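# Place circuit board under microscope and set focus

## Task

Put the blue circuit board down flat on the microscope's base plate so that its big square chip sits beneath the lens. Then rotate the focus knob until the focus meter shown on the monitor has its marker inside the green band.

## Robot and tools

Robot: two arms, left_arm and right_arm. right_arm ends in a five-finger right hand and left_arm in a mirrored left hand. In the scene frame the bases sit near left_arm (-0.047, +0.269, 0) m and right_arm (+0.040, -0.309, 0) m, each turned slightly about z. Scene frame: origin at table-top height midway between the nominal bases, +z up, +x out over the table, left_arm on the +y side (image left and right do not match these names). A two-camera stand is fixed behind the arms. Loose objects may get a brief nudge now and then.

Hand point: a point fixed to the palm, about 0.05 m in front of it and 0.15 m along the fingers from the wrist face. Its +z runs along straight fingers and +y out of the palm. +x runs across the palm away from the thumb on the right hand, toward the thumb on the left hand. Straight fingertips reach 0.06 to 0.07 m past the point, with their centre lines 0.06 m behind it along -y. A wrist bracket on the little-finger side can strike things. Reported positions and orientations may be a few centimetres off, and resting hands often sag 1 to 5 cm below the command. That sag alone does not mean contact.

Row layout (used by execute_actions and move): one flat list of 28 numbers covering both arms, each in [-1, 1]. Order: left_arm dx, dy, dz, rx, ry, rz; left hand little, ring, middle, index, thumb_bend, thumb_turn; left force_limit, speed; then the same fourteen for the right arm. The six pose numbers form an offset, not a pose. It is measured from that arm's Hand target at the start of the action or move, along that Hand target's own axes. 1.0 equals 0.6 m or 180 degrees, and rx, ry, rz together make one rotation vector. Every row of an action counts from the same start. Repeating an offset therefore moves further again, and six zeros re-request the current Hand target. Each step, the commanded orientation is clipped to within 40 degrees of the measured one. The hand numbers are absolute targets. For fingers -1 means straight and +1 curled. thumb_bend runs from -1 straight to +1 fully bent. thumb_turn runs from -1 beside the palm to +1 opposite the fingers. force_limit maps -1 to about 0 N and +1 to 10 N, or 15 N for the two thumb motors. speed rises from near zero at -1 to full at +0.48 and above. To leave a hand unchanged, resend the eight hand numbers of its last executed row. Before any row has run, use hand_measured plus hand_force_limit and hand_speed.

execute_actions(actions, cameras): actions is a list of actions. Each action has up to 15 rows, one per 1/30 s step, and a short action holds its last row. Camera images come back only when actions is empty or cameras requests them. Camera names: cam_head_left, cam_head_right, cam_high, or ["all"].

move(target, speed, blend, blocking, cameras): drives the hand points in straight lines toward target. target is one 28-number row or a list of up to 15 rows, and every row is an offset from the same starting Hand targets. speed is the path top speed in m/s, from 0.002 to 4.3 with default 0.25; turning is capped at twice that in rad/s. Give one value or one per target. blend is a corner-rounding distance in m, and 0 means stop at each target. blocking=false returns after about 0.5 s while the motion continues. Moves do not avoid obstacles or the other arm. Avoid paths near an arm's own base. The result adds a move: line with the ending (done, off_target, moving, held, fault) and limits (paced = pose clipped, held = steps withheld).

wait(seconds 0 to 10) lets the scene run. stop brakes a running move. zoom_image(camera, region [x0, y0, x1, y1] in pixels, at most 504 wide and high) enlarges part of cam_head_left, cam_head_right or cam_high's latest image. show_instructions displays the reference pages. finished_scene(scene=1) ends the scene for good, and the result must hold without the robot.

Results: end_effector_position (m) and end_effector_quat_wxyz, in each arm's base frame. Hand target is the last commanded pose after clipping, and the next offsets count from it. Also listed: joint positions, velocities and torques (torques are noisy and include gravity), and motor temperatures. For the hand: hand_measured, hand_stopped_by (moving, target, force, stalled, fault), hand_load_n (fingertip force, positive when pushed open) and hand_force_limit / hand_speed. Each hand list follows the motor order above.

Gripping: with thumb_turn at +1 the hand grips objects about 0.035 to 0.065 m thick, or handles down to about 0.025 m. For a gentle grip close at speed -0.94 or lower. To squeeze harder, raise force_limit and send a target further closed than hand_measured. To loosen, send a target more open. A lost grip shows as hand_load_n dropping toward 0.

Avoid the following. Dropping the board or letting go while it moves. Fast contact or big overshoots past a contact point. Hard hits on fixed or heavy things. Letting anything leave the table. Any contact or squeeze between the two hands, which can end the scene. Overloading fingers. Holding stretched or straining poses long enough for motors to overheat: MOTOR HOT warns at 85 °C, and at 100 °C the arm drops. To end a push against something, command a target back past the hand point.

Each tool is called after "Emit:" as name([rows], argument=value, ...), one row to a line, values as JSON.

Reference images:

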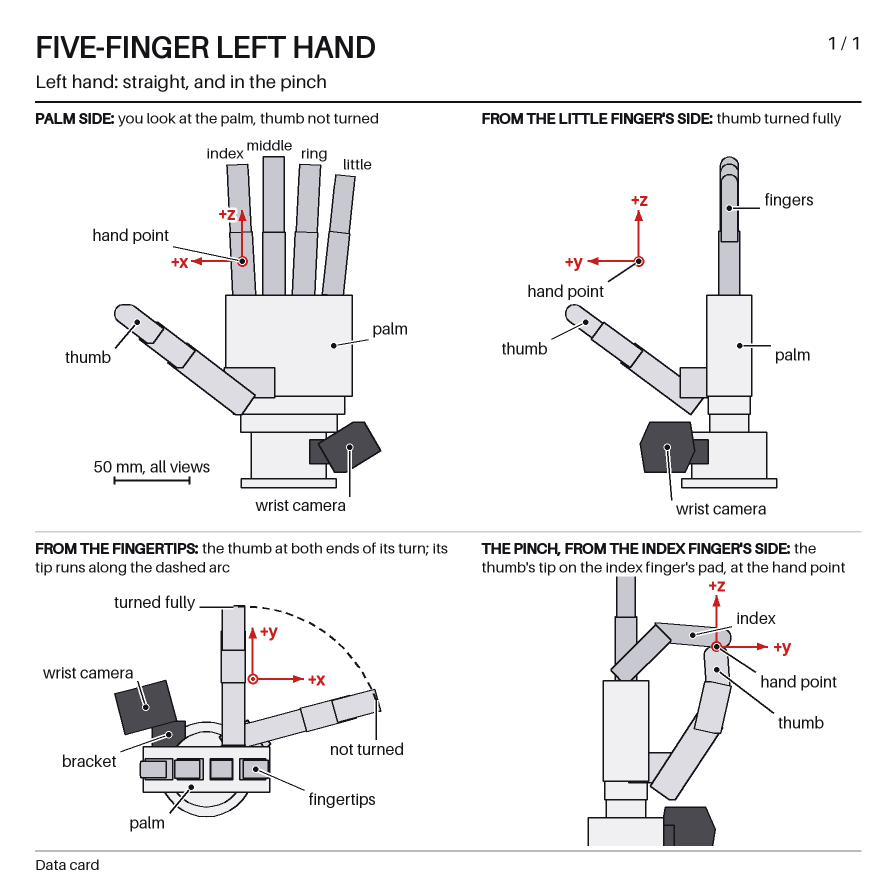

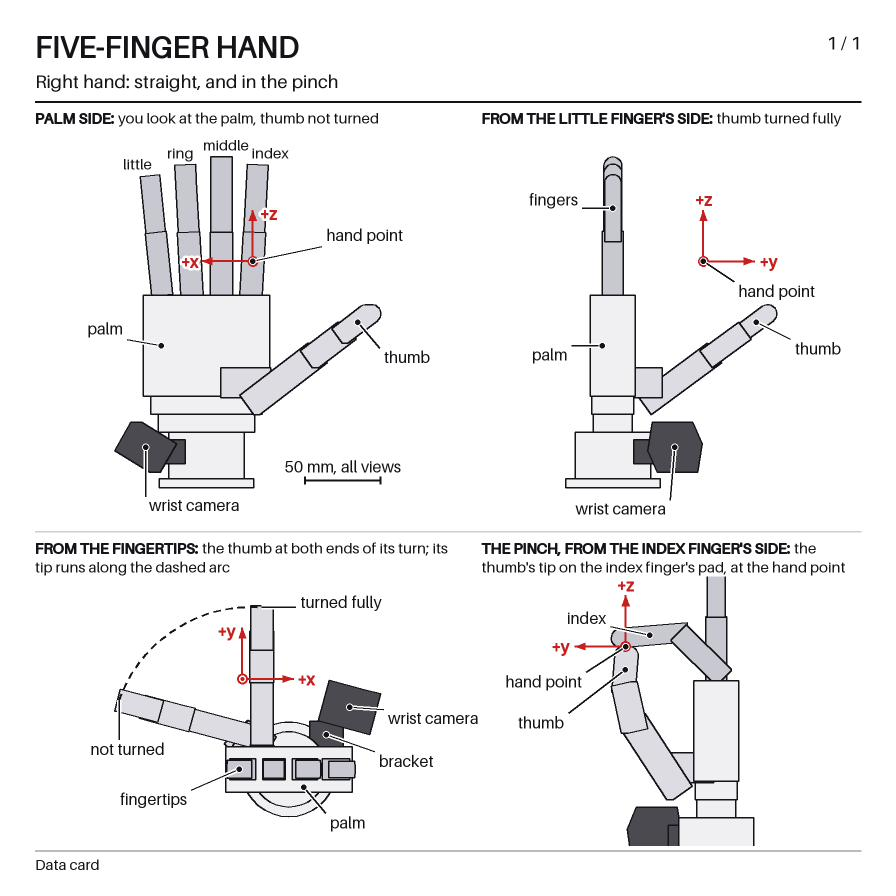

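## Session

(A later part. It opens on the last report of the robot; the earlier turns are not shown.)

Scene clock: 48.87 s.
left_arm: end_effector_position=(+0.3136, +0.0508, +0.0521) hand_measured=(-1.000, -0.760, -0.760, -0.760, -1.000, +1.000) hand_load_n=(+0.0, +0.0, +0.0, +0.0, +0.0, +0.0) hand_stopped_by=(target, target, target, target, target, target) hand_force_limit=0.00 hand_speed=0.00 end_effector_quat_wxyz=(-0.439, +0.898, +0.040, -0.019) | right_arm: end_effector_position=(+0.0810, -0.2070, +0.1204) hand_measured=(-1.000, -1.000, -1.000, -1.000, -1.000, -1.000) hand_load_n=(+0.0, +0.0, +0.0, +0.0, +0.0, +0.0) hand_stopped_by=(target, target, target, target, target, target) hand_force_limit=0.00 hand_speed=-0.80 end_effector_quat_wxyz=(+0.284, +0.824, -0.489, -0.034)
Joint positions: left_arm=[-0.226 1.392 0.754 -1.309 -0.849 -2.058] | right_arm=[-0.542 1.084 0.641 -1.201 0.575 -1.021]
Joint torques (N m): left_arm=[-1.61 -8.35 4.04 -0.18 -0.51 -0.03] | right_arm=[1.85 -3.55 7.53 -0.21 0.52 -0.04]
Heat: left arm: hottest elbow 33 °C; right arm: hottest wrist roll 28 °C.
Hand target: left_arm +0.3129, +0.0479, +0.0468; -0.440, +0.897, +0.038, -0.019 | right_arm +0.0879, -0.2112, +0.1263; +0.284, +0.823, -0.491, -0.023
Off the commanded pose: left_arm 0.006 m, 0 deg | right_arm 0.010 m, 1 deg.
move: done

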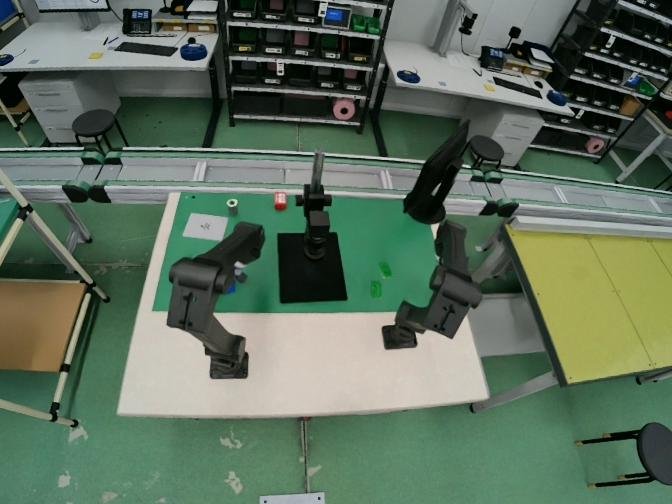

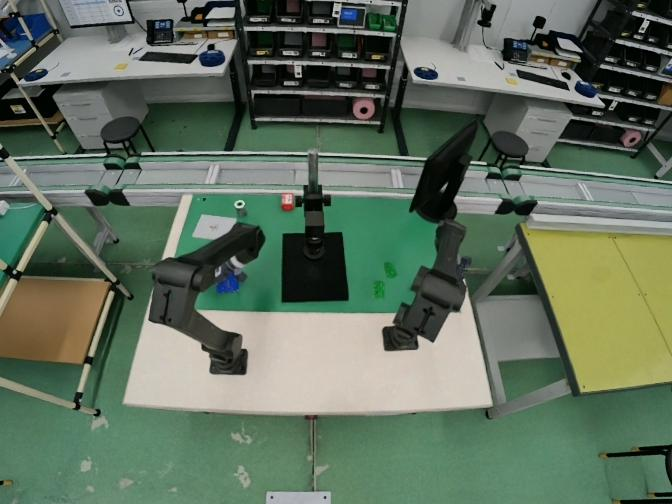

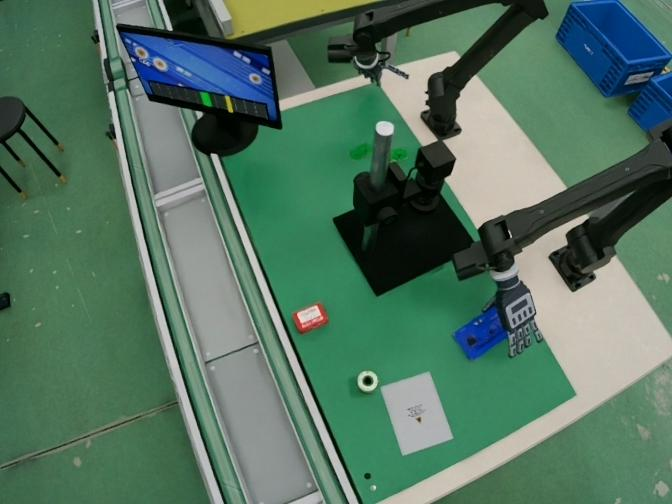

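Emit:
move([
  [-0.0285,0.0128,-0.0165,0,0,0,-1,-0.76,-0.76,-0.76,-1,1,0,0,0,0,0,0,0,0,-1,-1,-1,-1,-1,-1,0,-0.8],
  [-0.0285,0.0418,0.0058,0,0,0,-1,-0.76,-0.76,-0.76,-1,1,0,0,0,0,0,0,0,0,-1,-1,-1,-1,-1,-1,0,-0.8],
], cameras=["all"], speed=0.1)

Emit:
zoom_image(camera="cam_high", region=[430, 270, 560, 380])

Emit:
zoom_image(camera="cam_head_right", region=[190, 230, 270, 310])

Scene clock: 53.83 s.
left_arm: end_effector_position=(+0.2992, +0.0370, +0.0307) hand_measured=(-1.000, -0.760, -0.760, -0.760, -1.000, +1.000) hand_load_n=(+0.0, +0.0, +0.0, +0.0, +0.0, +0.0) hand_stopped_by=(target, target, target, target, target, target) hand_force_limit=0.00 hand_speed=0.00 end_effector_quat_wxyz=(-0.429, +0.902, +0.030, -0.016) | right_arm: end_effector_position=(+0.0810, -0.2070, +0.1204) hand_measured=(-1.000, -1.000, -1.000, -1.000, -1.000, -1.000) hand_load_n=(+0.0, +0.0, +0.0, +0.0, +0.0, +0.0) hand_stopped_by=(target, target, target, target, target, target) hand_force_limit=0.00 hand_speed=-0.80 end_effector_quat_wxyz=(+0.284, +0.824, -0.489, -0.034)
Joint positions: left_arm=[-0.272 1.4 0.696 -1.259 -0.82 -2.081] | right_arm=[-0.542 1.084 0.641 -1.201 0.575 -1.021]
Joint torques (N m): left_arm=[-1.61 -7.82 3.66 -0.36 -0.46 -0.03] | right_arm=[1.96 -3.66 7.51 -0.18 0.53 -0.05]
Heat: left arm: hottest elbow 33 °C; right arm: hottest wrist roll 28 °C.
Hand target: left_arm +0.2970, +0.0339, +0.0249; -0.440, +0.897, +0.038, -0.019 | right_arm +0.0879, -0.2112, +0.1263; +0.284, +0.823, -0.491, -0.023
Off the commanded pose: left_arm 0.007 m, 2 deg | right_arm 0.010 m, 1 deg.
joint sent to its limit (left arm) — joint 6 (wrist roll), lower limit. The joint targets still meet the commanded pose.
move: done

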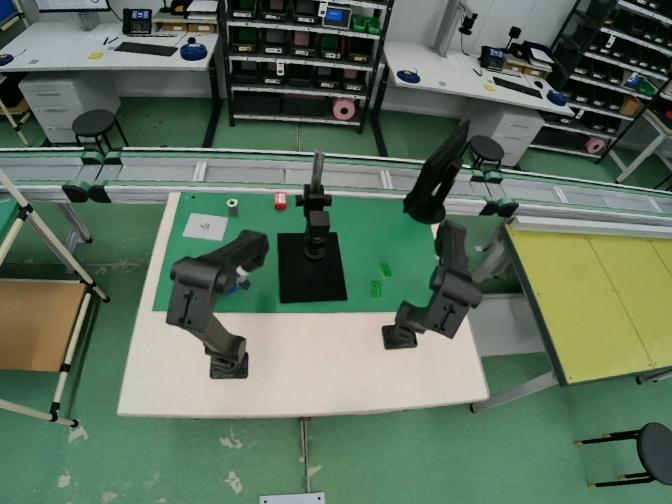

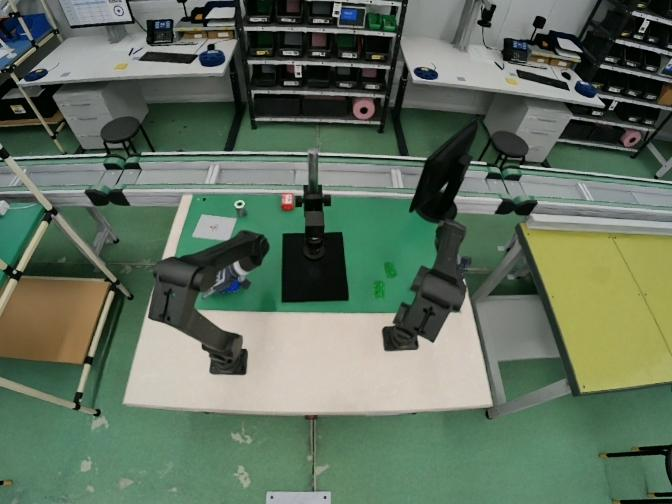

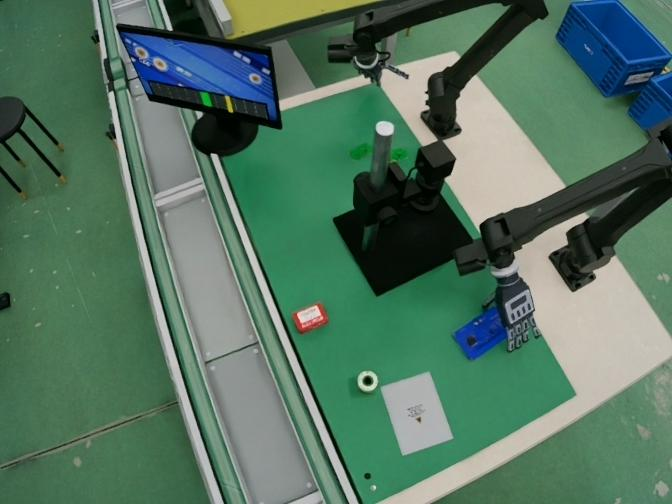

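Scaled by 3.877 from the camera's 672x504 image, which has a finer 960x720 frame.

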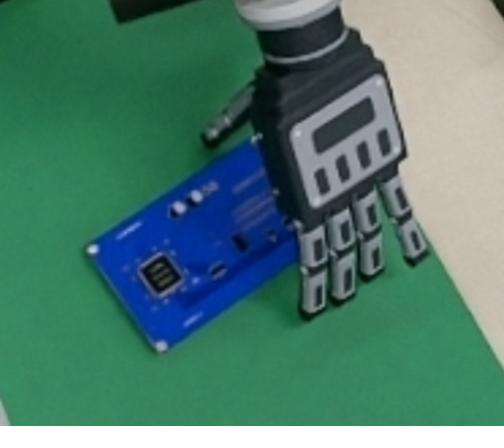

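Scaled by 6.300 from the camera's 672x504 image, which has a finer 960x720 frame.

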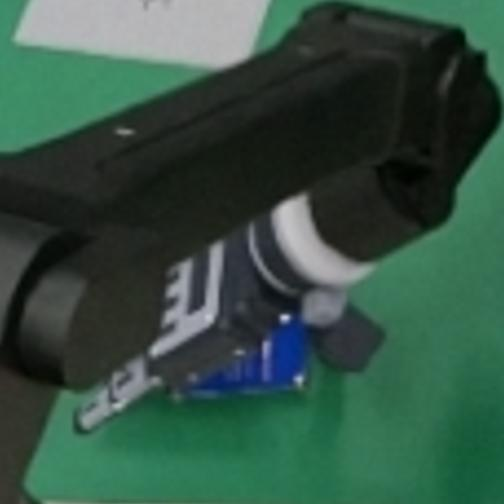

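Emit:
move(target=[-0.002,0.0138,0.0067,0,0,0,-1,-0.76,-0.76,-0.76,-1,1,0,0,0,0,0,0,0,0,-1,-1,-1,-1,-1,-1,0,-0.8], cameras=["all"], speed=0.05)

Emit:
zoom_image(camera="cam_high", region=[440, 280, 540, 370])

Emit:
zoom_image(camera="cam_head_right", region=[195, 260, 255, 310])

Scene clock: 55.73 s.
left_arm: end_effector_position=(+0.3005, +0.0360, +0.0272) hand_measured=(-1.000, -0.760, -0.760, -0.760, -1.000, +1.000) hand_load_n=(+0.0, +0.0, +0.0, +0.0, -0.5, -2.0) hand_stopped_by=(target, target, target, target, target, target) hand_force_limit=0.00 hand_speed=0.00 end_effector_quat_wxyz=(-0.428, +0.903, +0.031, -0.012) | right_arm: end_effector_position=(+0.0810, -0.2070, +0.1204) hand_measured=(-1.000, -1.000, -1.000, -1.000, -1.000, -1.000) hand_load_n=(+0.0, +0.0, +0.0, +0.0, +0.0, +0.0) hand_stopped_by=(target, target, target, target, target, target) hand_force_limit=0.00 hand_speed=-0.80 end_effector_quat_wxyz=(+0.284, +0.824, -0.489, -0.034)
Joint positions: left_arm=[-0.274 1.406 0.691 -1.242 -0.819 -2.082] | right_arm=[-0.542 1.084 0.641 -1.201 0.575 -1.021]
Joint torques (N m): left_arm=[-1.85 -6.89 3.11 0.01 -0.34 -0.01] | right_arm=[1.85 -3.66 7.53 -0.14 0.53 -0.03]
Heat: left arm: hottest elbow 32 °C; right arm: hottest wrist roll 28 °C.
Hand target: left_arm +0.2959, +0.0320, +0.0158; -0.440, +0.897, +0.038, -0.019 | right_arm +0.0879, -0.2112, +0.1263; +0.284, +0.823, -0.491, -0.023
Off the commanded pose: left_arm 0.013 m, 2 deg | right_arm 0.010 m, 1 deg.
joint sent to its limit (left arm) — joint 6 (wrist roll), lower limit. The joint targets still meet the commanded pose.
move: off_target (left_arm)

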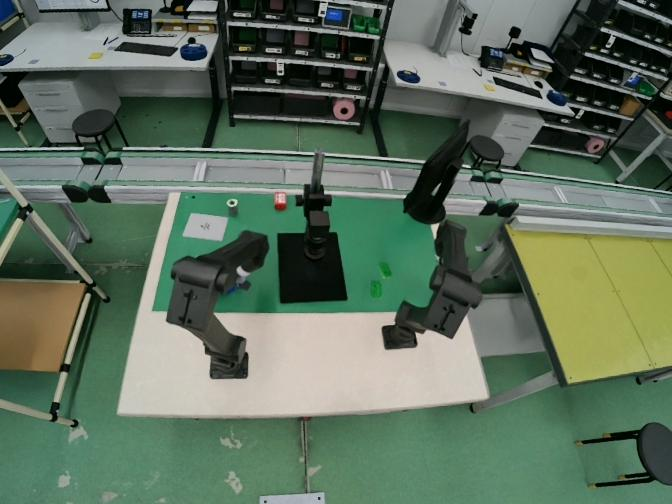

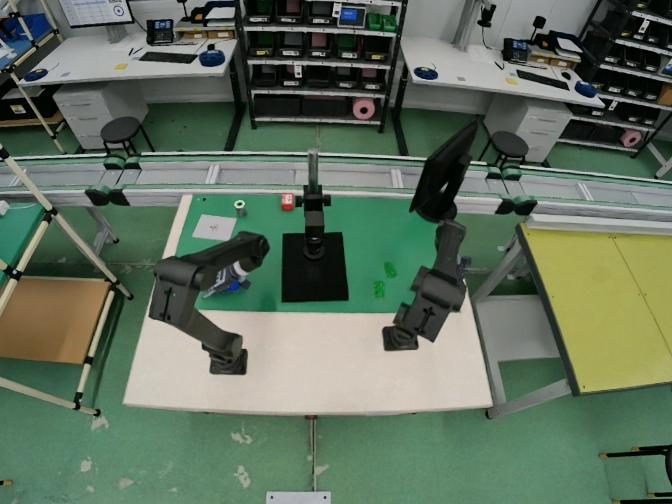

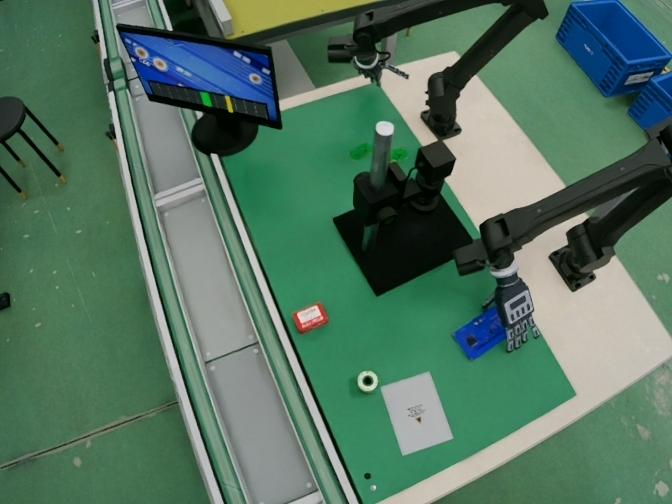

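Scaled by 5.040 from the camera's 672x504 image, which has a finer 960x720 frame.

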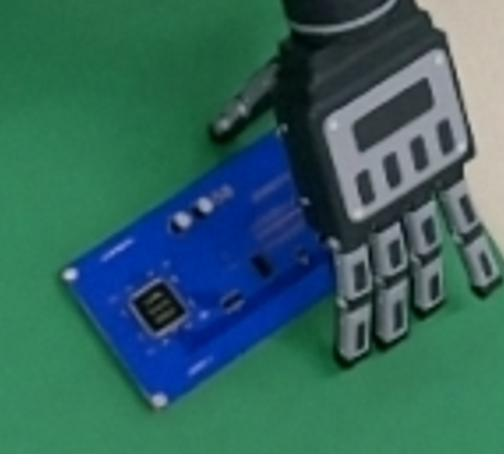

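Scaled by 8.400 from the camera's 672x504 image, which has a finer 960x720 frame.

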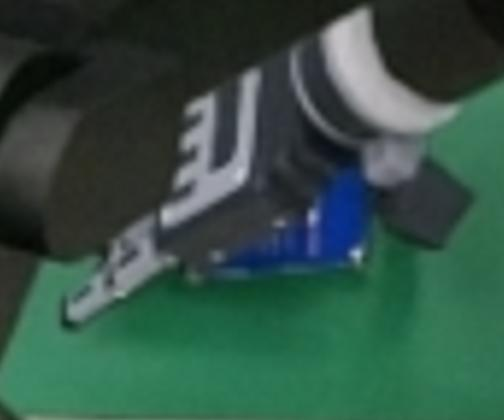

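Emit:
move(target=[0,-0.0079,-0.0061,0,0,0,-1,-0.76,-0.76,-0.76,-1,1,-0.4,-0.9,0,0,0,0,0,0,-1,-1,-1,-1,-1,-1,0,-0.8], speed=0.05)

Emit:
move(target=[0,0,0,0,0,0,-1,-0.2,-0.2,-0.2,-1,1,-0.4,-0.85,0,0,0,0,0,0,-1,-1,-1,-1,-1,-1,0,-0.8], cameras=["all"])

Emit:
zoom_image(camera="cam_high", region=[440, 280, 540, 370])

Emit:
zoom_image(camera="cam_head_right", region=[195, 260, 255, 310])

Scene clock: 57.30 s.
left_arm: end_effector_position=(+0.3000, +0.0361, +0.0273) hand_measured=(-1.000, -0.760, -0.760, -0.760, -1.000, +1.000) hand_load_n=(+0.0, +0.0, +0.0, +0.0, -1.0, -2.5) hand_stopped_by=(target, target, target, target, target, target) hand_force_limit=-0.40 hand_speed=-0.90 end_effector_quat_wxyz=(-0.429, +0.903, +0.031, -0.013) | right_arm: end_effector_position=(+0.0810, -0.2070, +0.1204) hand_measured=(-1.000, -1.000, -1.000, -1.000, -1.000, -1.000) hand_load_n=(+0.0, +0.0, +0.0, +0.0, +0.0, +0.0) hand_stopped_by=(target, target, target, target, target, target) hand_force_limit=0.00 hand_speed=-0.80 end_effector_quat_wxyz=(+0.284, +0.824, -0.489, -0.034)
Joint positions: left_arm=[-0.274 1.406 0.691 -1.244 -0.819 -2.082] | right_arm=[-0.542 1.084 0.641 -1.201 0.575 -1.021]
Joint torques (N m): left_arm=[-1.85 -8 3.59 -0.57 -0.33 -0.01] | right_arm=[1.96 -3.49 7.56 -0.24 0.53 -0.04]
Heat: left arm: hottest elbow 32 °C; right arm: hottest wrist roll 28 °C.
Hand target: left_arm +0.2959, +0.0320, +0.0218; -0.440, +0.897, +0.038, -0.019 | right_arm +0.0879, -0.2112, +0.1263; +0.284, +0.823, -0.491, -0.023
Off the commanded pose: left_arm 0.008 m, 2 deg | right_arm 0.010 m, 1 deg.
joint sent to its limit (left arm) — joint 6 (wrist roll), lower limit. The joint targets still meet the commanded pose.
move: done

Scene clock: 58.57 s.
left_arm: end_effector_position=(+0.3005, +0.0375, +0.0284) hand_measured=(-1.000, -0.344, -0.596, -0.400, -1.000, +1.000) hand_load_n=(+0.0, +2.5, +0.0, +0.0, +0.0, +0.0) hand_stopped_by=(target, force, force, force, target, target) hand_force_limit=-0.40 hand_speed=-0.85 end_effector_quat_wxyz=(-0.433, +0.901, +0.030, -0.012) | right_arm: end_effector_position=(+0.0810, -0.2070, +0.1204) hand_measured=(-1.000, -1.000, -1.000, -1.000, -1.000, -1.000) hand_load_n=(+0.0, +0.0, +0.0, +0.0, +0.0, +0.0) hand_stopped_by=(target, target, target, target, target, target) hand_force_limit=0.00 hand_speed=-0.80 end_effector_quat_wxyz=(+0.284, +0.824, -0.489, -0.034)
Joint positions: left_arm=[-0.275 1.406 0.691 -1.245 -0.829 -2.084] | right_arm=[-0.542 1.084 0.641 -1.201 0.575 -1.021]
Joint torques (N m): left_arm=[-1.85 -8 3.58 -0.54 -0.01 0.01] | right_arm=[2.2 -3.55 7.54 -0.18 0.54 -0.04]
Heat: left arm: hottest elbow 32 °C; right arm: hottest wrist roll 28 °C.
Hand target: left_arm +0.2959, +0.0320, +0.0218; -0.440, +0.897, +0.038, -0.019 | right_arm +0.0879, -0.2112, +0.1263; +0.284, +0.823, -0.491, -0.023
Off the commanded pose: left_arm 0.010 m, 2 deg | right_arm 0.010 m, 1 deg.
joint sent to its limit (left arm) — joint 6 (wrist roll), lower limit. The joint targets still meet the commanded pose.
move: done

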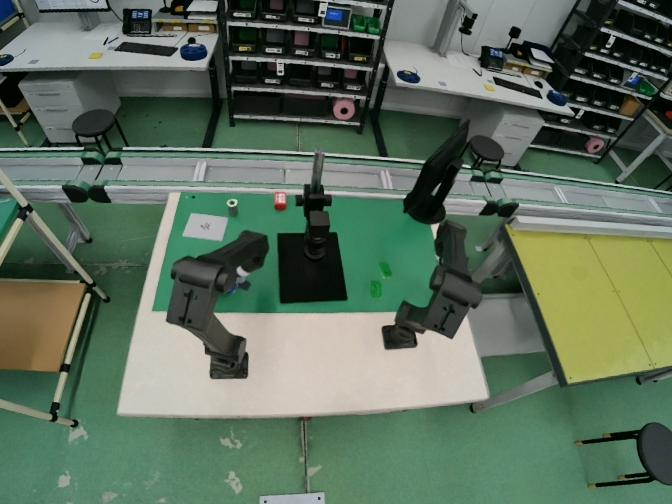

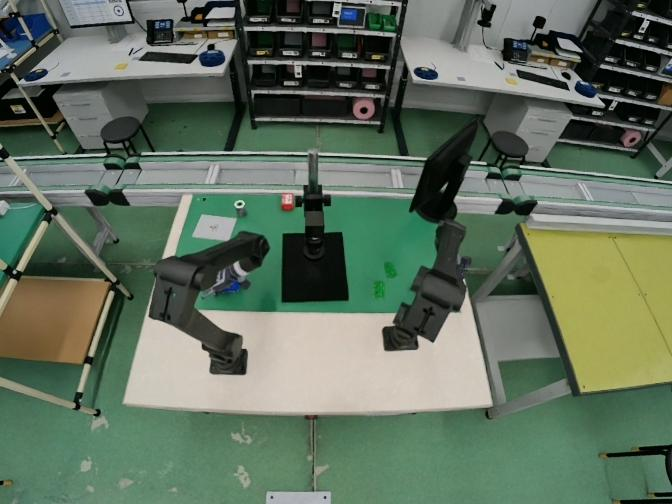

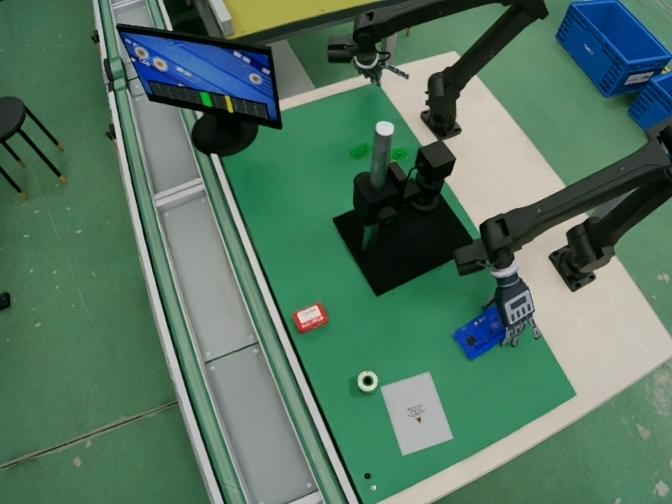

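Scaled by 5.040 from the camera's 672x504 image, which has a finer 960x720 frame.

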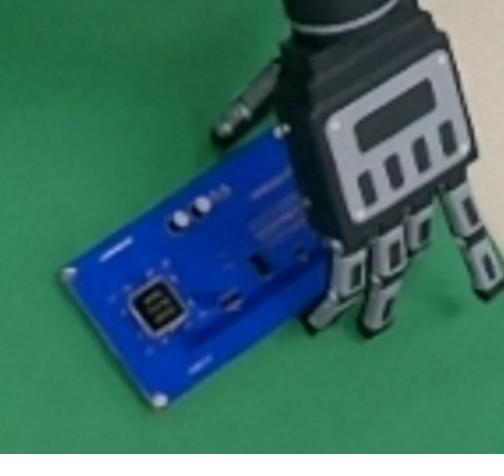

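Scaled by 8.400 from the camera's 672x504 image, which has a finer 960x720 frame.

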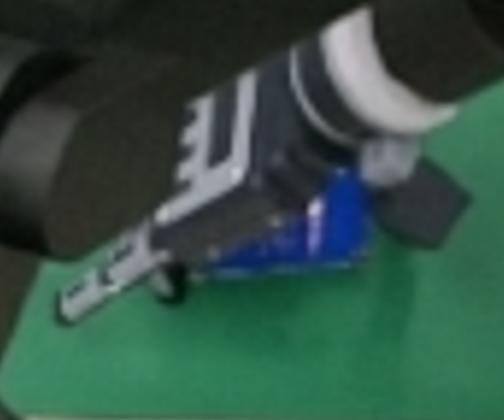

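Emit:
move(target=[0,-0.004,-0.003,0.0096,0,0,-1,-0.7,-1,-0.7,-1,1,-0.4,-0.5,0,0,0,0,0,0,-1,-1,-1,-1,-1,-1,0,-0.8], speed=0.05)

Emit:
move(target=[0,0,0,0,0,0,-1,-0.2,-1,-0.2,-1,1,-0.4,-0.92,0,0,0,0,0,0,-1,-1,-1,-1,-1,-1,0,-0.8], cameras=["all"])

Emit:
zoom_image(camera="cam_high", region=[440, 280, 540, 370])

Emit:
zoom_image(camera="cam_head_right", region=[195, 260, 255, 310])

Scene clock: 61.87 s.
left_arm: end_effector_position=(+0.3011, +0.0336, +0.0283) hand_measured=(-1.000, -0.700, -1.000, -0.700, -1.000, +1.000) hand_load_n=(-0.5, +0.0, +0.0, -0.5, +0.0, +0.0) hand_stopped_by=(target, target, target, target, target, target) hand_force_limit=-0.40 hand_speed=-0.50 end_effector_quat_wxyz=(-0.432, +0.901, +0.026, -0.009) | right_arm: end_effector_position=(+0.0810, -0.2070, +0.1204) hand_measured=(-1.000, -1.000, -1.000, -1.000, -1.000, -1.000) hand_load_n=(+0.0, +0.0, +0.0, +0.0, +0.0, +0.0) hand_stopped_by=(target, target, target, target, target, target) hand_force_limit=0.00 hand_speed=-0.80 end_effector_quat_wxyz=(+0.284, +0.824, -0.489, -0.034)
Joint positions: left_arm=[-0.287 1.406 0.691 -1.245 -0.827 -2.087] | right_arm=[-0.542 1.084 0.641 -1.201 0.575 -1.021]
Joint torques (N m): left_arm=[-1.49 -8 3.82 -0.99 -0.61 0.04] | right_arm=[1.96 -3.49 7.56 -0.24 0.53 -0.03]
Heat: left arm: hottest elbow 32 °C; right arm: hottest wrist roll 28 °C.
Hand target: left_arm +0.2959, +0.0320, +0.0248; -0.454, +0.890, +0.038, -0.019 | right_arm +0.0879, -0.2112, +0.1263; +0.284, +0.823, -0.491, -0.023
Off the commanded pose: left_arm 0.006 m, 3 deg | right_arm 0.010 m, 1 deg.
joint sent to its limit (left arm) — joint 6 (wrist roll), lower limit. The joint targets are off in orientation, not in position.
move: off_target (left_arm)

Scene clock: 64.07 s.
left_arm: end_effector_position=(+0.3007, +0.0354, +0.0296) hand_measured=(-1.000, -0.268, -1.000, -0.328, -1.000, +1.000) hand_load_n=(+0.0, +3.0, +0.0, +2.5, +0.5, +0.5) hand_stopped_by=(target, force, target, force, target, target) hand_force_limit=-0.40 hand_speed=-0.92 end_effector_quat_wxyz=(-0.437, +0.899, +0.024, -0.009) | right_arm: end_effector_position=(+0.0810, -0.2070, +0.1204) hand_measured=(-1.000, -1.000, -1.000, -1.000, -1.000, -1.000) hand_load_n=(+0.0, +0.0, +0.0, +0.0, +0.0, +0.0) hand_stopped_by=(target, target, target, target, target, target) hand_force_limit=0.00 hand_speed=-0.80 end_effector_quat_wxyz=(+0.284, +0.824, -0.489, -0.034)
Joint positions: left_arm=[-0.287 1.406 0.691 -1.251 -0.837 -2.087] | right_arm=[-0.542 1.084 0.641 -1.201 0.575 -1.021]
Joint torques (N m): left_arm=[-1.49 -8.12 3.81 -0.81 -0.24 0.04] | right_arm=[1.96 -3.6 7.54 -0.23 0.53 -0.04]
Heat: left arm: hottest elbow 32 °C; right arm: hottest wrist roll 28 °C.
Hand target: left_arm +0.2959, +0.0320, +0.0248; -0.454, +0.890, +0.038, -0.019 | right_arm +0.0879, -0.2112, +0.1263; +0.284, +0.823, -0.491, -0.023
Off the commanded pose: left_arm 0.008 m, 3 deg | right_arm 0.010 m, 1 deg.
joint sent to its limit (left arm) — joint 6 (wrist roll), lower limit. The joint targets are off in orientation, not in position.
move: off_target (left_arm)

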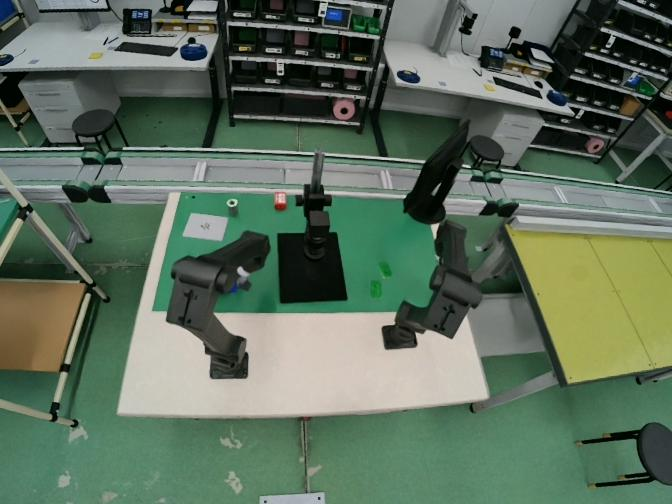

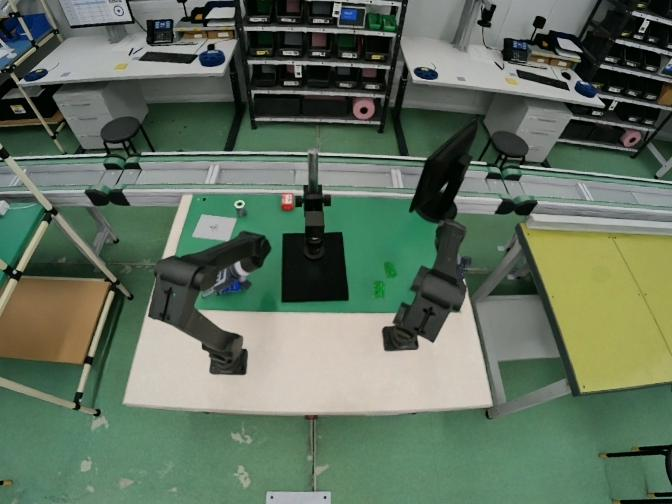

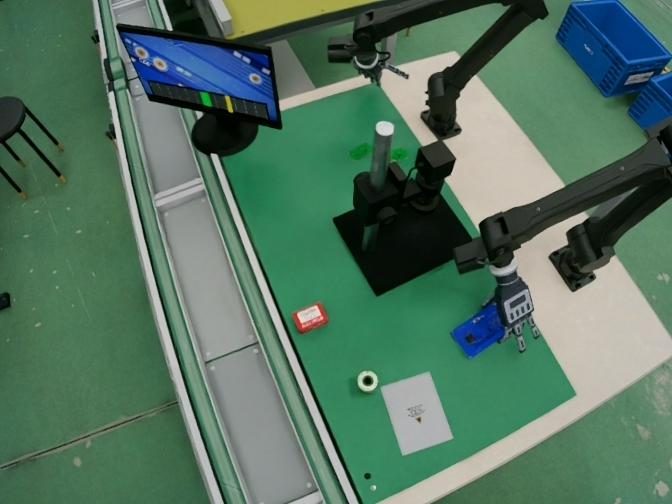

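Scaled by 5.040 from the camera's 672x504 image, which has a finer 960x720 frame.

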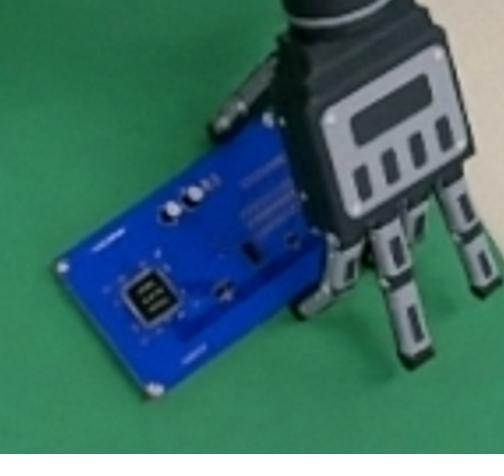

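Scaled by 8.400 from the camera's 672x504 image, which has a finer 960x720 frame.

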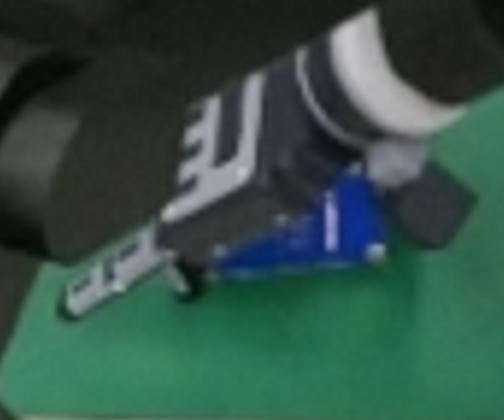

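Emit:
move(target=[0,0,0,0,0,0,-1,-0.15,-1,-0.15,-1,1,-0.1,-0.92,0,0,0,0,0,0,-1,-1,-1,-1,-1,-1,0,-0.8])

Emit:
move(target=[0,-0.0395,-0.0306,0,0,0,-1,-0.15,-1,-0.15,-1,1,-0.1,-0.92,0,0,0,0,0,0,-1,-1,-1,-1,-1,-1,0,-0.8], cameras=["all"], speed=0.05)

Emit:
zoom_image(camera="cam_high", region=[440, 280, 540, 370])

Emit:
zoom_image(camera="cam_head_right", region=[195, 260, 255, 310])

Scene clock: 65.17 s.
left_arm: end_effector_position=(+0.3007, +0.0355, +0.0297) hand_measured=(-1.000, -0.262, -1.000, -0.316, -1.000, +1.000) hand_load_n=(+0.0, +4.0, +0.0, +6.5, +1.5, -0.5) hand_stopped_by=(target, force, target, force, target, target) hand_force_limit=-0.10 hand_speed=-0.92 end_effector_quat_wxyz=(-0.437, +0.899, +0.024, -0.009) | right_arm: end_effector_position=(+0.0810, -0.2070, +0.1204) hand_measured=(-1.000, -1.000, -1.000, -1.000, -1.000, -1.000) hand_load_n=(+0.0, +0.0, +0.0, +0.0, +0.0, +0.0) hand_stopped_by=(target, target, target, target, target, target) hand_force_limit=0.00 hand_speed=-0.80 end_effector_quat_wxyz=(+0.284, +0.824, -0.489, -0.034)
Joint positions: left_arm=[-0.287 1.406 0.691 -1.251 -0.838 -2.087] | right_arm=[-0.542 1.084 0.641 -1.201 0.575 -1.021]
Joint torques (N m): left_arm=[-1.49 -8.06 3.82 -0.8 -0.22 0.04] | right_arm=[2.08 -3.55 7.5 -0.24 0.54 -0.04]
Heat: left arm: hottest elbow 32 °C; right arm: hottest wrist roll 28 °C.
Hand target: left_arm +0.2958, +0.0320, +0.0248; -0.454, +0.890, +0.038, -0.020 | right_arm +0.0879, -0.2112, +0.1263; +0.284, +0.823, -0.491, -0.023
Off the commanded pose: left_arm 0.008 m, 3 deg | right_arm 0.010 m, 1 deg.
joint sent to its limit (left arm) — joint 6 (wrist roll), lower limit. The joint targets are off in orientation, not in position.
move: off_target (left_arm)

Scene clock: 66.30 s.
left_arm: end_effector_position=(+0.2811, +0.0396, +0.0401) hand_measured=(-1.000, -0.262, -1.000, -0.316, -1.000, +1.000) hand_load_n=(+0.0, +4.0, +0.0, +5.5, +1.5, +0.0) hand_stopped_by=(target, force, target, force, target, target) hand_force_limit=-0.10 hand_speed=-0.92 end_effector_quat_wxyz=(-0.442, +0.896, +0.012, -0.039) | right_arm: end_effector_position=(+0.0810, -0.2070, +0.1204) hand_measured=(-1.000, -1.000, -1.000, -1.000, -1.000, -1.000) hand_load_n=(+0.0, +0.0, +0.0, +0.5, +0.0, +0.0) hand_stopped_by=(target, target, target, target, target, target) hand_force_limit=0.00 hand_speed=-0.80 end_effector_quat_wxyz=(+0.284, +0.824, -0.489, -0.034)
Joint positions: left_arm=[-0.287 1.376 0.691 -1.346 -0.827 -2.089] | right_arm=[-0.542 1.084 0.641 -1.201 0.575 -1.021]
Joint torques (N m): left_arm=[-1.55 -10.64 6.58 -1.11 -0.48 0.05] | right_arm=[2.02 -3.72 7.5 -0.21 0.53 -0.04]
Heat: left arm: hottest elbow 32 °C; right arm: hottest wrist roll 28 °C.
Hand target: left_arm +0.2960, +0.0311, +0.0548; -0.454, +0.890, +0.038, -0.019 | right_arm +0.0879, -0.2112, +0.1263; +0.284, +0.823, -0.491, -0.023
Off the commanded pose: left_arm 0.023 m, 4 deg | right_arm 0.010 m, 1 deg.
joint sent to its limit (left arm) — joint 6 (wrist roll), lower limit. The joint targets are off in orientation, not in position.
move: off_target (left_arm)

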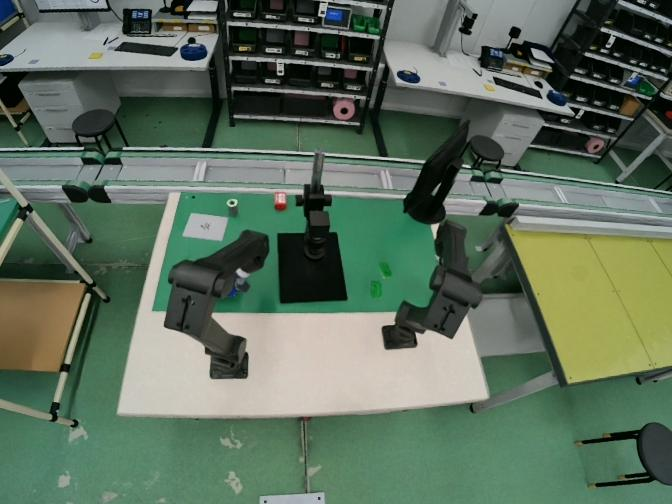

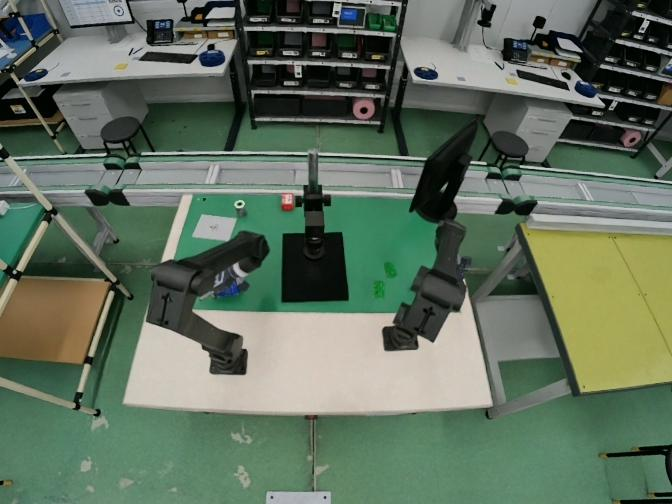

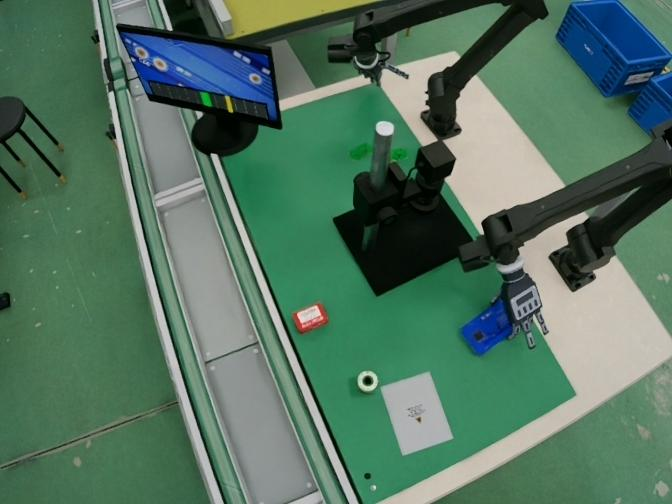

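Scaled by 5.040 from the camera's 672x504 image, which has a finer 960x720 frame.

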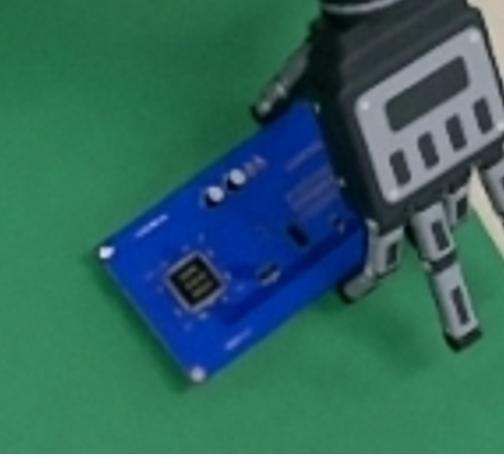

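Scaled by 8.400 from the camera's 672x504 image, which has a finer 960x720 frame.

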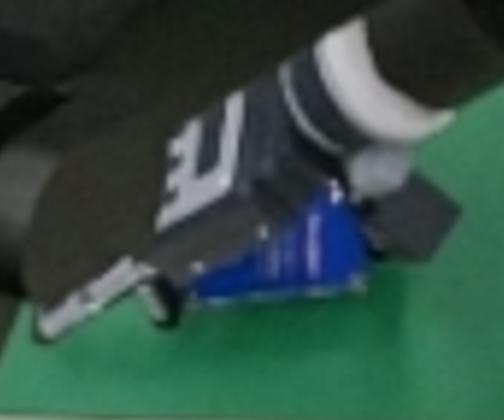

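Emit:
move(target=[0.008,-0.1367,-0.0813,-0.0001,0.1574,0.1141,-1,-0.15,-1,-0.15,-1,1,-0.1,-0.92,0,0,0,0,0,0,-1,-1,-1,-1,-1,-1,0,-0.8], cameras=["all"], speed=0.12)

Emit:
zoom_image(camera="cam_high", region=[440, 250, 580, 390])

Emit:
zoom_image(camera="cam_head_right", region=[180, 220, 280, 320])

Scene clock: 72.87 s.
left_arm: end_effector_position=(+0.3001, +0.0365, +0.1472) hand_measured=(-1.000, -0.262, -1.000, -0.316, -1.000, +1.000) hand_load_n=(+0.0, +3.5, +0.0, +5.5, +1.5, +0.0) hand_stopped_by=(target, force, target, force, target, target) hand_force_limit=-0.10 hand_speed=-0.92 end_effector_quat_wxyz=(-0.437, +0.860, -0.238, +0.112) | right_arm: end_effector_position=(+0.0810, -0.2070, +0.1204) hand_measured=(-1.000, -1.000, -1.000, -1.000, -1.000, -1.000) hand_load_n=(+0.0, +0.0, +0.0, +0.0, +0.0, +0.0) hand_stopped_by=(target, target, target, target, target, target) hand_force_limit=0.00 hand_speed=-0.80 end_effector_quat_wxyz=(+0.284, +0.824, -0.489, -0.034)
Joint positions: left_arm=[-0.241 0.845 0.639 -1.007 -0.886 -1.102] | right_arm=[-0.542 1.084 0.641 -1.201 0.575 -1.021]
Joint torques (N m): left_arm=[0.5 -5.48 6.05 0.92 -0.52 0.2] | right_arm=[1.96 -3.55 7.56 -0.13 0.53 -0.04]
Heat: left arm: hottest elbow 32 °C; right arm: hottest wrist roll 28 °C.
Hand target: left_arm +0.3000, +0.0402, +0.1498; -0.439, +0.860, -0.231, +0.118 | right_arm +0.0879, -0.2112, +0.1263; +0.284, +0.823, -0.491, -0.023
Off the commanded pose: left_arm 0.004 m, 1 deg | right_arm 0.010 m, 1 deg.
move: done

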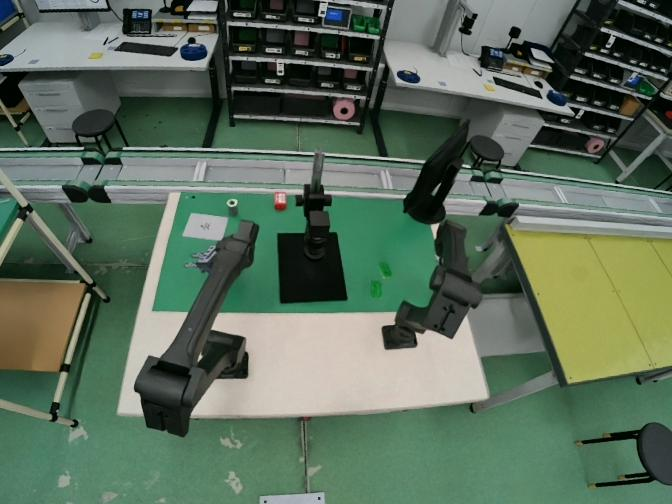

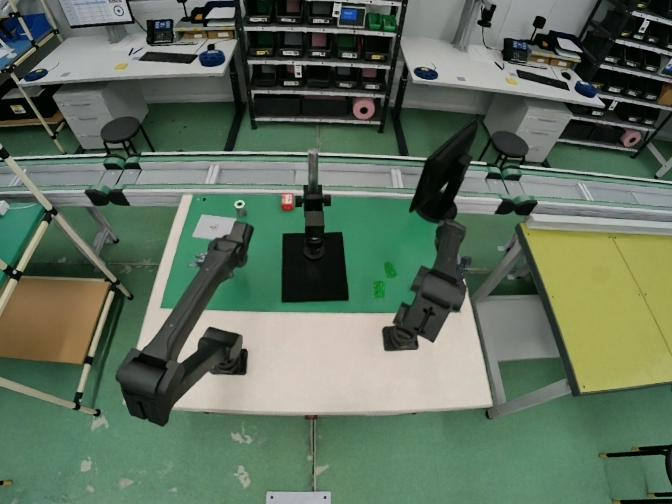

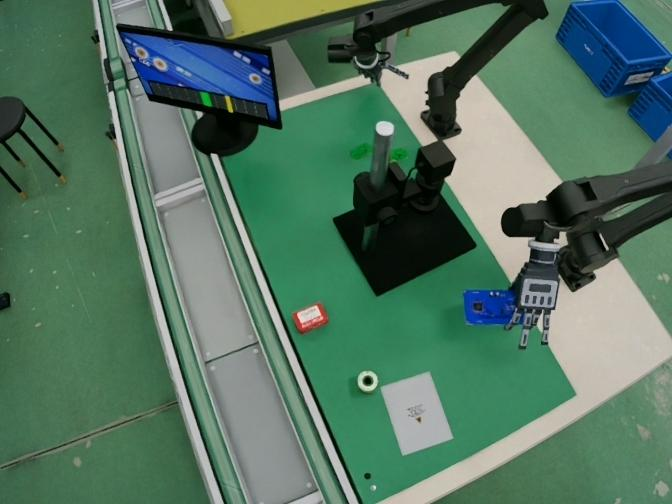

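Scaled by 3.600 from the camera's 672x504 image, which has a finer 960x720 frame.

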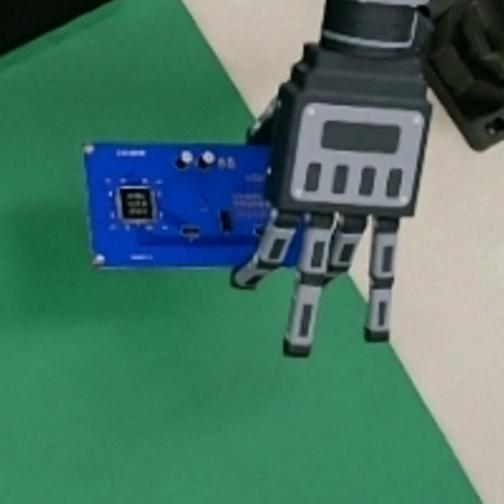

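Scaled by 5.040 from the camera's 672x504 image, which has a finer 960x720 frame.

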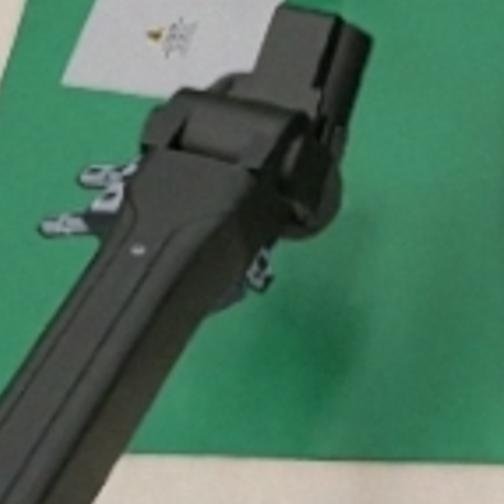

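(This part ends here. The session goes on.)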